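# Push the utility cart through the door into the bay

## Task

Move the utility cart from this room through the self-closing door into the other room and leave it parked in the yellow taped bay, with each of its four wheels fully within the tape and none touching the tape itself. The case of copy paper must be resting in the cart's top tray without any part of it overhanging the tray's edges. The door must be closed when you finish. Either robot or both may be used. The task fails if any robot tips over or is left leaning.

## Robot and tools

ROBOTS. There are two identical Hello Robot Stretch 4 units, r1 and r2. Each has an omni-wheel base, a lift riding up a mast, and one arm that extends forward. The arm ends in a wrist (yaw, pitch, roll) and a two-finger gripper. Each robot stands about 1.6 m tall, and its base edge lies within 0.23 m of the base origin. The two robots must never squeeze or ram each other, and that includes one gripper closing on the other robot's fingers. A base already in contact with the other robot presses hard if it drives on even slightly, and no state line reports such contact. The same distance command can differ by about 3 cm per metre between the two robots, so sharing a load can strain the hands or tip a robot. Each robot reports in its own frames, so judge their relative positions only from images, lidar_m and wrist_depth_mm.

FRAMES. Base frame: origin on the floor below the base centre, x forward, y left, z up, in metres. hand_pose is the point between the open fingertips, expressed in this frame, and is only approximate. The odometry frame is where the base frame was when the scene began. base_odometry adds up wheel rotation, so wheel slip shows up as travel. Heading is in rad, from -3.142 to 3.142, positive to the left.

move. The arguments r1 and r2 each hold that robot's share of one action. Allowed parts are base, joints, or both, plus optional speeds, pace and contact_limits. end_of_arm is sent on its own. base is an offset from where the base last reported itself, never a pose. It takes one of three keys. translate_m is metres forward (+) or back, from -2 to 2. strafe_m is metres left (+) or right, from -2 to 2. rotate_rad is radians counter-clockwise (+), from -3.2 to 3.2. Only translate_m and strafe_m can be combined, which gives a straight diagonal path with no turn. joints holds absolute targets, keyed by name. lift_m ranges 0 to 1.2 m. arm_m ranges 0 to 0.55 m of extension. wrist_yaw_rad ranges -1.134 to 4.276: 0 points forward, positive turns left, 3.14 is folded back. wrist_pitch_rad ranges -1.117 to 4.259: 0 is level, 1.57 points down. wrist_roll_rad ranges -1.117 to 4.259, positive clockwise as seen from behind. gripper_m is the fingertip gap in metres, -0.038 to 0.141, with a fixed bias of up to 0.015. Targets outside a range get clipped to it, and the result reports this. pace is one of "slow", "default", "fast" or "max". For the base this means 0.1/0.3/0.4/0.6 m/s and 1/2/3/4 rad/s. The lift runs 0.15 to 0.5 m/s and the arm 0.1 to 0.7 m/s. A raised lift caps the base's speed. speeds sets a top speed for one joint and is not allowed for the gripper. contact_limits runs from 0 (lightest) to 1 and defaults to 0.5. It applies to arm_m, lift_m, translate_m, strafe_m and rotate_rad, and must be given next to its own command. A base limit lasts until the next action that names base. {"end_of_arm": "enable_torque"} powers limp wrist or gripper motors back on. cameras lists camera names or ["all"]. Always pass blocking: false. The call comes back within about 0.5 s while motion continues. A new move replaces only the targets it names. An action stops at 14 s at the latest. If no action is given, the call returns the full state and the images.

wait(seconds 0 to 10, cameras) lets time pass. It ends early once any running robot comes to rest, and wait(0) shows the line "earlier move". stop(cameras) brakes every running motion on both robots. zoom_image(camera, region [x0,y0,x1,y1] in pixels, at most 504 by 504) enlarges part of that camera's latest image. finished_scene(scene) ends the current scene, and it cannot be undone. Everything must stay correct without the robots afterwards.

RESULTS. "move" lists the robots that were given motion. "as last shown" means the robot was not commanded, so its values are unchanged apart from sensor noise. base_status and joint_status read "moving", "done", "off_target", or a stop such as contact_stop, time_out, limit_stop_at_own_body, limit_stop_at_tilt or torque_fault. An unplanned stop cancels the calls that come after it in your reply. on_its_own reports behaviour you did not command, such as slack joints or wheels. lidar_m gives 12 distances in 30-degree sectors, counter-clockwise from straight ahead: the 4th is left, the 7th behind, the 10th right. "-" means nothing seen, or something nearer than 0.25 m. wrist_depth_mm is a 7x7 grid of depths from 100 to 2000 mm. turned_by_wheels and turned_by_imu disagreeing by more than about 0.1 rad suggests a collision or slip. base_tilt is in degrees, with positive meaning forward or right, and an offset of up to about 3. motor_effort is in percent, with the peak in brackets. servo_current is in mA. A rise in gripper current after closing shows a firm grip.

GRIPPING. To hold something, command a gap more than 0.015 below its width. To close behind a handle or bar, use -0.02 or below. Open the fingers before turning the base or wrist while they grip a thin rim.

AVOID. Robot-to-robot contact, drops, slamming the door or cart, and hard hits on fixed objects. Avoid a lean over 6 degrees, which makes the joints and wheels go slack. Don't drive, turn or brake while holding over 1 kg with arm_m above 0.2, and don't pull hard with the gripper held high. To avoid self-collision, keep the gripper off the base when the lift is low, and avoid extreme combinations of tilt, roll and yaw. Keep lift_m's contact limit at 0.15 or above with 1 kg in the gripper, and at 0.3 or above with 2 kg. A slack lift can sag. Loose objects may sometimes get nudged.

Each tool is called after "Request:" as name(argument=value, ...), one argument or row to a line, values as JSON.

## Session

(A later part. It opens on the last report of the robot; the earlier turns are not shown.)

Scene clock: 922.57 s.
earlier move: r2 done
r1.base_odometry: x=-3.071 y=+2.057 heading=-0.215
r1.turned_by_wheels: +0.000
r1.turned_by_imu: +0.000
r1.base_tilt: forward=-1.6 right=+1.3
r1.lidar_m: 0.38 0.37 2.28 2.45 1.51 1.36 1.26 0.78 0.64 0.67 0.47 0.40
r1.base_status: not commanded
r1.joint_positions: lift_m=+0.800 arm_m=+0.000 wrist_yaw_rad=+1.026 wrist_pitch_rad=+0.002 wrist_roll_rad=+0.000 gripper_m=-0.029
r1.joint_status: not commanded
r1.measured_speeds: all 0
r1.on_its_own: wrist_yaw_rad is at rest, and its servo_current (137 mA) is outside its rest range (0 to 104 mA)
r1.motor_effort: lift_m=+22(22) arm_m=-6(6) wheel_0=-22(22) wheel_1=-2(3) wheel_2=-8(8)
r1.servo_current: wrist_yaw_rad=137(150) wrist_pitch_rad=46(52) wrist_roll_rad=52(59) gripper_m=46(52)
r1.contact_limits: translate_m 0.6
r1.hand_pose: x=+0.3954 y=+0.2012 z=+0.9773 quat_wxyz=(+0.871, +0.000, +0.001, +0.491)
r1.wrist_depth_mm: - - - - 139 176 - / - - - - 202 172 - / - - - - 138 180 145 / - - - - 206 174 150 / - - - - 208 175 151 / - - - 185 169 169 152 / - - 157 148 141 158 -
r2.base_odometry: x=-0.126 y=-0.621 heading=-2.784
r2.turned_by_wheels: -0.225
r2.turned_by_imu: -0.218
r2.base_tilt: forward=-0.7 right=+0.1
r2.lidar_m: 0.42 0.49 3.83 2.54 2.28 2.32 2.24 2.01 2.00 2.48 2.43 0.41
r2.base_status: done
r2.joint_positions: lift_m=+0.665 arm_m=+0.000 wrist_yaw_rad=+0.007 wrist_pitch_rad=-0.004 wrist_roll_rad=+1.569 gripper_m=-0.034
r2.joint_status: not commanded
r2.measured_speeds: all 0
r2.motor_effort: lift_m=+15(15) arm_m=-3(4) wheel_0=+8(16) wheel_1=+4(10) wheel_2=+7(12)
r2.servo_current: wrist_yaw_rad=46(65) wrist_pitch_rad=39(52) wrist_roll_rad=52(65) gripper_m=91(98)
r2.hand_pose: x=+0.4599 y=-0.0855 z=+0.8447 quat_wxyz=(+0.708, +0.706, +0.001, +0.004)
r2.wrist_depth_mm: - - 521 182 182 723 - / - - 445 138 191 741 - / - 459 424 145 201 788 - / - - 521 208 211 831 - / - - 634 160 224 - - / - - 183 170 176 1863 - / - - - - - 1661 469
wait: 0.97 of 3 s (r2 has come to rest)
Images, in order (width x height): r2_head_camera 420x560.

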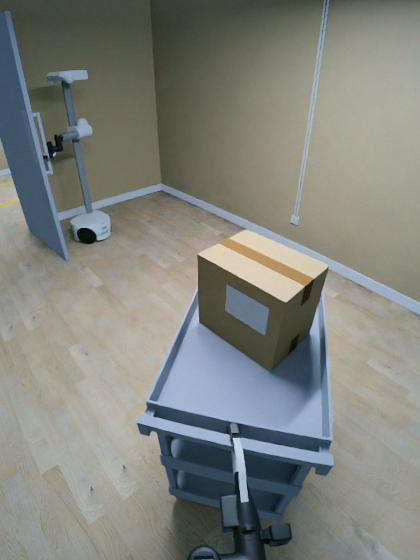

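Request:
move(
  blocking=false,
  r2={"base":{"translate_m":0.132,"strafe_m":0.416},"pace":"slow"},
)

Request:
wait(
  seconds=7,
)

Request:
move(
  blocking=false,
  r2={"base":{"rotate_rad":-0.4},"pace":"slow"},
)

Request:
wait(
  seconds=3,
)

Request:
move(
  blocking=false,
  r2={"base":{"translate_m":0.045,"strafe_m":0.428},"pace":"slow"},
)

Request:
wait(
  seconds=7,
)

Request:
move(
  blocking=false,
  r2={"base":{"rotate_rad":-0.4},"pace":"slow"},
)

Request:
wait(
  seconds=3,
  cameras=["r2_head_camera"],
)

Scene clock: 931.53 s.
move: r2 moving
r1.base_odometry: x=-3.071 y=+2.057 heading=-0.215
r1.turned_by_wheels: +0.000
r1.turned_by_imu: -0.001
r1.base_tilt: forward=-1.6 right=+1.4
r1.lidar_m: 0.37 0.36 2.27 2.43 1.52 1.34 1.26 0.78 0.69 0.68 0.49 0.37
r1.base_status: not commanded
r1.joint_positions: lift_m=+0.800 arm_m=+0.000 wrist_yaw_rad=+1.026 wrist_pitch_rad=+0.002 wrist_roll_rad=+0.000 gripper_m=-0.029
r1.joint_status: not commanded
r1.measured_speeds: all 0
r1.motor_effort: lift_m=+22(22) arm_m=-6(6) wheel_0=-22(22) wheel_1=-2(3) wheel_2=-8(8)
r1.servo_current: wrist_yaw_rad=117(143) wrist_pitch_rad=39(46) wrist_roll_rad=46(59) gripper_m=46(52)
r1.contact_limits: translate_m 0.6
r1.hand_pose: x=+0.3954 y=+0.2012 z=+0.9773 quat_wxyz=(+0.871, +0.000, +0.001, +0.491)
r1.wrist_depth_mm: - - - - 139 176 - / - - - - 201 173 - / - - - - 138 181 145 / - - - - 147 174 150 / - - - - 208 175 151 / - - - 185 169 170 152 / - - 158 148 141 158 -
r2.base_odometry: x=-0.125 y=-0.634 heading=-2.785
r2.turned_by_wheels: -0.001
r2.turned_by_imu: +0.000
r2.base_tilt: forward=-0.8 right=+0.1
r2.lidar_m: 0.42 0.48 3.82 2.55 2.26 2.28 2.22 2.00 2.05 2.54 2.46 0.38
r2.base_status: translate_m moving; strafe_m moving
r2.joint_positions: lift_m=+0.665 arm_m=+0.000 wrist_yaw_rad=+0.001 wrist_pitch_rad=-0.004 wrist_roll_rad=+1.569 gripper_m=-0.034
r2.joint_status: not commanded
r2.measured_speeds: translate_m=+0.015 strafe_m=+0.047 rotate_rad=-0.003 lift_m=+0.000 arm_m=+0.000 wrist_yaw_rad=-0.024 wrist_pitch_rad=+0.000 wrist_roll_rad=+0.000
r2.motor_effort: lift_m=+15(15) arm_m=-3(4) wheel_0=-4(7) wheel_1=+7(9) wheel_2=-8(8)
r2.servo_current: wrist_yaw_rad=46(59) wrist_pitch_rad=46(46) wrist_roll_rad=46(59) gripper_m=98(98)
r2.hand_pose: x=+0.4594 y=-0.0872 z=+0.8447 quat_wxyz=(+0.708, +0.706, -0.001, +0.002)
r2.wrist_depth_mm: - - 559 184 187 - - / - - 469 141 195 750 - / - 466 427 201 203 798 - / - - 512 209 213 820 - / - - 621 163 224 - - / - - 183 171 176 1808 521 / - - - - - 1863 477
pictures: none

Scene clock: 936.67 s.
earlier move: r2 done
r1.base_odometry: x=-3.071 y=+2.057 heading=-0.215
r1.turned_by_wheels: +0.000
r1.turned_by_imu: +0.000
r1.base_tilt: forward=-1.6 right=+1.3
r1.lidar_m: 0.39 0.38 2.25 2.45 1.54 1.36 1.26 0.77 0.67 0.68 0.48 0.39
r1.base_status: not commanded
r1.joint_positions: lift_m=+0.800 arm_m=+0.000 wrist_yaw_rad=+1.026 wrist_pitch_rad=+0.002 wrist_roll_rad=+0.000 gripper_m=-0.029
r1.joint_status: not commanded
r1.measured_speeds: all 0
r1.on_its_own: wrist_yaw_rad is at rest, and its servo_current (124 mA) is outside its rest range (0 to 104 mA)
r1.motor_effort: lift_m=+22(22) arm_m=-6(6) wheel_0=-22(22) wheel_1=-2(3) wheel_2=-8(8)
r1.servo_current: wrist_yaw_rad=124(150) wrist_pitch_rad=39(52) wrist_roll_rad=59(78) gripper_m=59(59)
r1.contact_limits: translate_m 0.6
r1.hand_pose: x=+0.3954 y=+0.2012 z=+0.9773 quat_wxyz=(+0.871, +0.000, +0.001, +0.491)
r1.wrist_depth_mm: - - - - 139 176 - / - - - - 202 172 - / - - - - 138 181 145 / - - - - 146 174 150 / - - - - 208 176 151 / - - - 185 169 170 152 / - - 157 147 141 158 -
r2.base_odometry: x=-0.104 y=-1.057 heading=-2.785
r2.turned_by_wheels: +0.000
r2.turned_by_imu: +0.000
r2.base_tilt: forward=-0.7 right=+0.0
r2.lidar_m: 0.45 2.58 3.47 2.29 2.05 2.04 2.59 2.34 2.38 2.94 0.37 0.32
r2.base_status: done
r2.joint_positions: lift_m=+0.665 arm_m=+0.000 wrist_yaw_rad=-0.005 wrist_pitch_rad=-0.004 wrist_roll_rad=+1.569 gripper_m=-0.034
r2.joint_status: not commanded
r2.measured_speeds: all 0
r2.motor_effort: lift_m=+15(15) arm_m=-3(4) wheel_0=-8(13) wheel_1=+3(9) wheel_2=-8(12)
r2.servo_current: wrist_yaw_rad=46(65) wrist_pitch_rad=39(46) wrist_roll_rad=46(59) gripper_m=91(98)
r2.hand_pose: x=+0.4588 y=-0.0889 z=+0.8447 quat_wxyz=(+0.708, +0.706, -0.003, +0.000)
r2.wrist_depth_mm: - - - - 109 105 - / - - - - 121 - - / - - - - 142 - - / - - - - 171 1618 496 / - - - - 216 1708 462 / - - 175 141 179 1708 415 / - - - - - - 1255
wait: 5.13 of 7 s (r2 has come to rest)
pictures: none

Scene clock: 937.17 s.
move: r2 moving
r1.base_odometry: x=-3.071 y=+2.057 heading=-0.215
r1.turned_by_wheels: +0.000
r1.turned_by_imu: +0.000
r1.base_tilt: forward=-1.6 right=+1.3
r1.lidar_m: 0.36 0.37 2.26 2.49 1.52 1.34 1.25 0.78 0.65 0.67 0.47 0.39
r1.base_status: not commanded
r1.joint_positions: lift_m=+0.800 arm_m=+0.000 wrist_yaw_rad=+1.026 wrist_pitch_rad=+0.002 wrist_roll_rad=+0.000 gripper_m=-0.029
r1.joint_status: not commanded
r1.measured_speeds: all 0
r1.motor_effort: lift_m=+22(22) arm_m=-6(6) wheel_0=-22(22) wheel_1=-2(3) wheel_2=-8(8)
r1.servo_current: wrist_yaw_rad=124(150) wrist_pitch_rad=39(46) wrist_roll_rad=39(59) gripper_m=46(59)
r1.contact_limits: translate_m 0.6
r1.hand_pose: x=+0.3954 y=+0.2012 z=+0.9773 quat_wxyz=(+0.871, +0.000, +0.001, +0.491)
r1.wrist_depth_mm: - - - - 139 175 - / - - - - 201 172 - / - - - - 138 180 145 / - - - - 205 175 151 / - - - - 208 177 151 / - - - 186 169 169 153 / - - 157 147 141 158 -
r2.base_odometry: x=-0.104 y=-1.057 heading=-2.908
r2.turned_by_wheels: -0.123
r2.turned_by_imu: -0.119
r2.base_tilt: forward=-0.7 right=+0.1
r2.lidar_m: 0.43 2.57 3.43 2.40 2.08 2.03 2.39 2.37 2.36 2.74 2.66 0.32
r2.base_status: rotate_rad moving
r2.joint_positions: lift_m=+0.665 arm_m=+0.000 wrist_yaw_rad=+0.007 wrist_pitch_rad=-0.004 wrist_roll_rad=+1.569 gripper_m=-0.034
r2.joint_status: not commanded
r2.measured_speeds: translate_m=+0.000 strafe_m=+0.000 rotate_rad=-0.480 lift_m=+0.000 arm_m=+0.000 wrist_yaw_rad=+0.020 wrist_pitch_rad=+0.000 wrist_roll_rad=+0.000
r2.motor_effort: lift_m=+15(15) arm_m=-3(4) wheel_0=+16(16) wheel_1=+9(9) wheel_2=+10(11)
r2.servo_current: wrist_yaw_rad=52(59) wrist_pitch_rad=39(46) wrist_roll_rad=39(52) gripper_m=91(98)
r2.hand_pose: x=+0.4599 y=-0.0854 z=+0.8447 quat_wxyz=(+0.708, +0.706, +0.001, +0.004)
r2.wrist_depth_mm: - 366 - - 116 - - / - - - - 129 - - / - - - - 147 - - / - - - - 172 1537 525 / - - - - 207 1756 477 / - - 176 140 177 1708 1229 / - - - - - 370 373
pictures: none

Scene clock: 938.23 s.
earlier move: r2 done
r1.base_odometry: x=-3.071 y=+2.057 heading=-0.215
r1.turned_by_wheels: +0.000
r1.turned_by_imu: +0.000
r1.base_tilt: forward=-1.6 right=+1.3
r1.lidar_m: 0.36 0.36 2.25 2.45 1.51 1.35 1.25 0.77 0.67 0.68 0.49 0.39
r1.base_status: not commanded
r1.joint_positions: lift_m=+0.800 arm_m=+0.000 wrist_yaw_rad=+1.026 wrist_pitch_rad=+0.002 wrist_roll_rad=+0.000 gripper_m=-0.029
r1.joint_status: not commanded
r1.measured_speeds: all 0
r1.on_its_own: wrist_yaw_rad is at rest, and its servo_current (111 mA) is outside its rest range (0 to 104 mA)
r1.motor_effort: lift_m=+22(22) arm_m=-6(6) wheel_0=-22(22) wheel_1=-2(3) wheel_2=-8(8)
r1.servo_current: wrist_yaw_rad=111(150) wrist_pitch_rad=46(46) wrist_roll_rad=52(65) gripper_m=52(59)
r1.contact_limits: translate_m 0.6
r1.hand_pose: x=+0.3954 y=+0.2012 z=+0.9773 quat_wxyz=(+0.871, +0.000, +0.001, +0.491)
r1.wrist_depth_mm: - - - - 139 176 - / - - - - 202 172 - / - - - - 138 180 145 / - - - - 206 174 151 / - - - - 208 176 152 / - - - 185 169 169 152 / - - 157 147 141 158 -
r2.base_odometry: x=-0.104 y=-1.057 heading=+3.100
r2.turned_by_wheels: -0.276
r2.turned_by_imu: -0.268
r2.base_tilt: forward=-0.7 right=+0.1
r2.lidar_m: 0.42 0.49 2.95 3.05 2.18 2.04 2.17 2.49 2.36 2.44 2.82 0.41
r2.base_status: done
r2.joint_positions: lift_m=+0.665 arm_m=+0.000 wrist_yaw_rad=+0.006 wrist_pitch_rad=-0.004 wrist_roll_rad=+1.569 gripper_m=-0.034
r2.joint_status: not commanded
r2.measured_speeds: all 0
r2.motor_effort: lift_m=+15(15) arm_m=-4(4) wheel_0=+6(18) wheel_1=+3(11) wheel_2=+6(11)
r2.servo_current: wrist_yaw_rad=59(65) wrist_pitch_rad=46(46) wrist_roll_rad=52(59) gripper_m=91(104)
r2.hand_pose: x=+0.4598 y=-0.0858 z=+0.8447 quat_wxyz=(+0.708, +0.706, +0.000, +0.004)
r2.wrist_depth_mm: - - 512 182 183 723 - / - 496 442 138 191 741 - / - 459 427 145 201 798 - / - - 521 208 213 820 - / - - 647 161 223 - - / - - 183 171 177 1808 508 / - - - - - 1708 466
wait: 1.07 of 3 s (r2 has come to rest)
pictures: none

Scene clock: 938.73 s.
move: r2 moving
r1.base_odometry: x=-3.071 y=+2.057 heading=-0.215
r1.turned_by_wheels: +0.000
r1.turned_by_imu: +0.000
r1.base_tilt: forward=-1.6 right=+1.3
r1.lidar_m: 0.37 0.37 2.25 2.44 1.51 1.34 1.26 0.80 0.66 0.69 0.49 0.39
r1.base_status: not commanded
r1.joint_positions: lift_m=+0.800 arm_m=+0.000 wrist_yaw_rad=+1.026 wrist_pitch_rad=+0.002 wrist_roll_rad=+0.000 gripper_m=-0.029
r1.joint_status: not commanded
r1.measured_speeds: all 0
r1.motor_effort: lift_m=+22(22) arm_m=-6(6) wheel_0=-22(22) wheel_1=-2(3) wheel_2=-8(8)
r1.servo_current: wrist_yaw_rad=130(163) wrist_pitch_rad=46(52) wrist_roll_rad=46(52) gripper_m=46(52)
r1.contact_limits: translate_m 0.6
r1.hand_pose: x=+0.3954 y=+0.2012 z=+0.9773 quat_wxyz=(+0.871, +0.000, +0.001, +0.491)
r1.wrist_depth_mm: - - - - 139 176 - / - - - - 201 173 - / - - - - 138 181 145 / - - - - 206 174 151 / - - - - 208 176 151 / - - - 185 169 169 153 / - - 157 147 141 158 -
r2.base_odometry: x=-0.106 y=-1.070 heading=+3.099
r2.turned_by_wheels: -0.001
r2.turned_by_imu: -0.001
r2.base_tilt: forward=-0.7 right=+0.1
r2.lidar_m: 0.39 0.47 2.95 3.04 2.19 2.02 2.16 2.51 2.38 2.47 2.82 0.39
r2.base_status: translate_m moving; strafe_m moving
r2.joint_positions: lift_m=+0.665 arm_m=+0.000 wrist_yaw_rad=+0.001 wrist_pitch_rad=-0.004 wrist_roll_rad=+1.569 gripper_m=-0.034
r2.joint_status: not commanded
r2.measured_speeds: translate_m=+0.005 strafe_m=+0.053 rotate_rad=-0.004 lift_m=+0.000 arm_m=+0.000 wrist_yaw_rad=-0.026 wrist_pitch_rad=+0.000 wrist_roll_rad=+0.000
r2.motor_effort: lift_m=+15(15) arm_m=-4(4) wheel_0=-6(9) wheel_1=+7(9) wheel_2=-5(7)
r2.servo_current: wrist_yaw_rad=52(65) wrist_pitch_rad=39(46) wrist_roll_rad=52(52) gripper_m=91(98)
r2.hand_pose: x=+0.4594 y=-0.0871 z=+0.8447 quat_wxyz=(+0.708, +0.706, -0.001, +0.002)
r2.wrist_depth_mm: - - 544 183 185 - - / - - 449 140 193 741 - / - 455 430 200 203 788 - / - - 517 154 215 820 - / - - 627 162 224 - - / - - 182 171 176 1808 508 / - - - - - 1863 466
pictures: none

Scene clock: 943.73 s.
earlier move: r2 done
r1.base_odometry: x=-3.071 y=+2.057 heading=-0.215
r1.turned_by_wheels: +0.000
r1.turned_by_imu: +0.000
r1.base_tilt: forward=-1.6 right=+1.3
r1.lidar_m: 0.37 0.34 2.19 2.44 1.51 1.35 1.25 0.77 0.67 0.70 0.49 0.37
r1.base_status: not commanded
r1.joint_positions: lift_m=+0.800 arm_m=+0.000 wrist_yaw_rad=+1.026 wrist_pitch_rad=+0.002 wrist_roll_rad=+0.000 gripper_m=-0.029
r1.joint_status: not commanded
r1.measured_speeds: all 0
r1.on_its_own: wrist_yaw_rad is at rest, and its servo_current (117 mA) is outside its rest range (0 to 104 mA)
r1.motor_effort: lift_m=+22(22) arm_m=-6(6) wheel_0=-21(22) wheel_1=-2(3) wheel_2=-8(8)
r1.servo_current: wrist_yaw_rad=117(163) wrist_pitch_rad=46(52) wrist_roll_rad=59(72) gripper_m=52(59)
r1.contact_limits: translate_m 0.6
r1.hand_pose: x=+0.3954 y=+0.2012 z=+0.9773 quat_wxyz=(+0.871, +0.000, +0.001, +0.491)
r1.wrist_depth_mm: - - - - 139 176 - / - - - - 201 172 - / - - - - 138 180 145 / - - - - 146 175 151 / - - - - 208 176 151 / - - - 185 169 170 152 / - - 158 147 140 158 -
r2.base_odometry: x=-0.167 y=-1.483 heading=+3.099
r2.turned_by_wheels: +0.000
r2.turned_by_imu: +0.000
r2.base_tilt: forward=-0.7 right=+0.1
r2.lidar_m: 0.44 2.27 3.06 2.79 2.02 1.89 1.98 2.68 2.77 2.83 0.47 0.32
r2.base_status: done
r2.joint_positions: lift_m=+0.665 arm_m=+0.000 wrist_yaw_rad=-0.003 wrist_pitch_rad=-0.004 wrist_roll_rad=+1.569 gripper_m=-0.034
r2.joint_status: not commanded
r2.measured_speeds: all 0
r2.motor_effort: lift_m=+15(15) arm_m=-4(4) wheel_0=-7(15) wheel_1=+2(9) wheel_2=-6(11)
r2.servo_current: wrist_yaw_rad=46(65) wrist_pitch_rad=39(52) wrist_roll_rad=46(65) gripper_m=91(98)
r2.hand_pose: x=+0.4590 y=-0.0884 z=+0.8447 quat_wxyz=(+0.708, +0.706, -0.003, +0.000)
r2.wrist_depth_mm: - - - - 112 - - / - - - - 125 - - / - - - - 145 - - / - - - - 174 1618 500 / - - - - 215 1708 469 / - - 179 144 177 1708 421 / - - - - - 1863 1160
wait: 5.00 of 7 s (r2 has come to rest)
pictures: none

Scene clock: 944.23 s.
move: r2 moving
r1.base_odometry: x=-3.071 y=+2.057 heading=-0.215
r1.turned_by_wheels: +0.000
r1.turned_by_imu: +0.000
r1.base_tilt: forward=-1.5 right=+1.3
r1.lidar_m: 0.37 0.36 2.21 2.44 1.52 1.34 1.26 0.75 0.69 0.67 0.48 0.39
r1.base_status: not commanded
r1.joint_positions: lift_m=+0.800 arm_m=+0.000 wrist_yaw_rad=+1.026 wrist_pitch_rad=+0.002 wrist_roll_rad=+0.000 gripper_m=-0.029
r1.joint_status: not commanded
r1.measured_speeds: all 0
r1.motor_effort: lift_m=+22(22) arm_m=-6(6) wheel_0=-21(22) wheel_1=-2(2) wheel_2=-8(8)
r1.servo_current: wrist_yaw_rad=117(143) wrist_pitch_rad=39(46) wrist_roll_rad=52(65) gripper_m=46(52)
r1.contact_limits: translate_m 0.6
r1.hand_pose: x=+0.3954 y=+0.2012 z=+0.9773 quat_wxyz=(+0.871, +0.000, +0.001, +0.491)
r1.wrist_depth_mm: - - - - 139 176 - / - - - - 201 172 - / - - - - 138 181 145 / - - - - 206 175 151 / - - - - 208 176 151 / - - - 185 170 170 153 / - - 157 147 141 158 -
r2.base_odometry: x=-0.167 y=-1.483 heading=+2.976
r2.turned_by_wheels: -0.123
r2.turned_by_imu: -0.119
r2.base_tilt: forward=-0.7 right=+0.0
r2.lidar_m: 0.43 2.31 2.52 3.07 2.10 1.91 1.94 2.38 2.78 2.82 3.10 0.34
r2.base_status: rotate_rad moving
r2.joint_positions: lift_m=+0.665 arm_m=+0.000 wrist_yaw_rad=+0.008 wrist_pitch_rad=-0.004 wrist_roll_rad=+1.569 gripper_m=-0.034
r2.joint_status: not commanded
r2.measured_speeds: translate_m=+0.001 strafe_m=+0.001 rotate_rad=-0.482 lift_m=+0.000 arm_m=+0.000 wrist_yaw_rad=+0.021 wrist_pitch_rad=+0.000 wrist_roll_rad=+0.000
r2.motor_effort: lift_m=+15(15) arm_m=-4(4) wheel_0=+11(14) wheel_1=+9(9) wheel_2=+14(14)
r2.servo_current: wrist_yaw_rad=46(52) wrist_pitch_rad=46(52) wrist_roll_rad=52(59) gripper_m=91(98)
r2.hand_pose: x=+0.4600 y=-0.0851 z=+0.8447 quat_wxyz=(+0.708, +0.706, +0.001, +0.004)
r2.wrist_depth_mm: - 364 - - 118 - - / - - - - 133 - - / - - - - 151 - - / - - - - 176 1576 525 / - - - - 208 1708 480 / - - 180 138 178 1708 1229 / - - - - - 368 366
pictures: none

Scene clock: 945.30 s.
earlier move: r2 done
r1.base_odometry: x=-3.071 y=+2.057 heading=-0.215
r1.turned_by_wheels: +0.000
r1.turned_by_imu: +0.000
r1.base_tilt: forward=-1.6 right=+1.3
r1.lidar_m: 0.38 0.37 2.27 2.48 1.53 1.34 1.26 0.79 0.67 0.66 0.48 0.39
r1.base_status: not commanded
r1.joint_positions: lift_m=+0.800 arm_m=+0.000 wrist_yaw_rad=+1.026 wrist_pitch_rad=+0.002 wrist_roll_rad=+0.000 gripper_m=-0.029
r1.joint_status: not commanded
r1.measured_speeds: all 0
r1.on_its_own: wrist_yaw_rad is at rest, and its servo_current (124 mA) is outside its rest range (0 to 104 mA)
r1.motor_effort: lift_m=+22(22) arm_m=-6(6) wheel_0=-21(22) wheel_1=-2(3) wheel_2=-8(8)
r1.servo_current: wrist_yaw_rad=124(143) wrist_pitch_rad=39(46) wrist_roll_rad=46(65) gripper_m=46(59)
r1.contact_limits: translate_m 0.6
r1.hand_pose: x=+0.3954 y=+0.2012 z=+0.9773 quat_wxyz=(+0.871, +0.000, +0.001, +0.491)
r1.wrist_depth_mm: - - - - 139 176 - / - - - - 200 171 - / - - - - 138 180 145 / - - - - 205 175 151 / - - - - 208 176 151 / - - - 185 169 170 152 / - - 158 147 141 158 -
r2.base_odometry: x=-0.167 y=-1.483 heading=+2.700
r2.turned_by_wheels: -0.276
r2.turned_by_imu: -0.268
r2.base_tilt: forward=-0.6 right=+0.1
r2.lidar_m: 0.40 0.44 2.30 3.03 2.49 1.95 1.90 1.98 2.83 2.77 2.99 0.42
r2.base_status: done
r2.joint_positions: lift_m=+0.665 arm_m=+0.000 wrist_yaw_rad=+0.003 wrist_pitch_rad=-0.004 wrist_roll_rad=+1.569 gripper_m=-0.034
r2.joint_status: not commanded
r2.measured_speeds: all 0
r2.motor_effort: lift_m=+15(15) arm_m=-4(4) wheel_0=+3(16) wheel_1=+4(9) wheel_2=+3(14)
r2.servo_current: wrist_yaw_rad=52(72) wrist_pitch_rad=39(52) wrist_roll_rad=46(59) gripper_m=85(98)
r2.hand_pose: x=+0.4595 y=-0.0866 z=+0.8447 quat_wxyz=(+0.708, +0.706, -0.001, +0.003)
r2.wrist_depth_mm: - - - 138 190 715 - / - - 488 195 197 750 - / - 462 436 203 206 788 - / - - 504 211 214 809 - / - - 609 163 224 - - / - - 183 171 175 1808 530 / - - - - - 1464 484
wait: 1.07 of 3 s (r2 has come to rest)
Images, in order (width x height): r2_head_camera 420x560.

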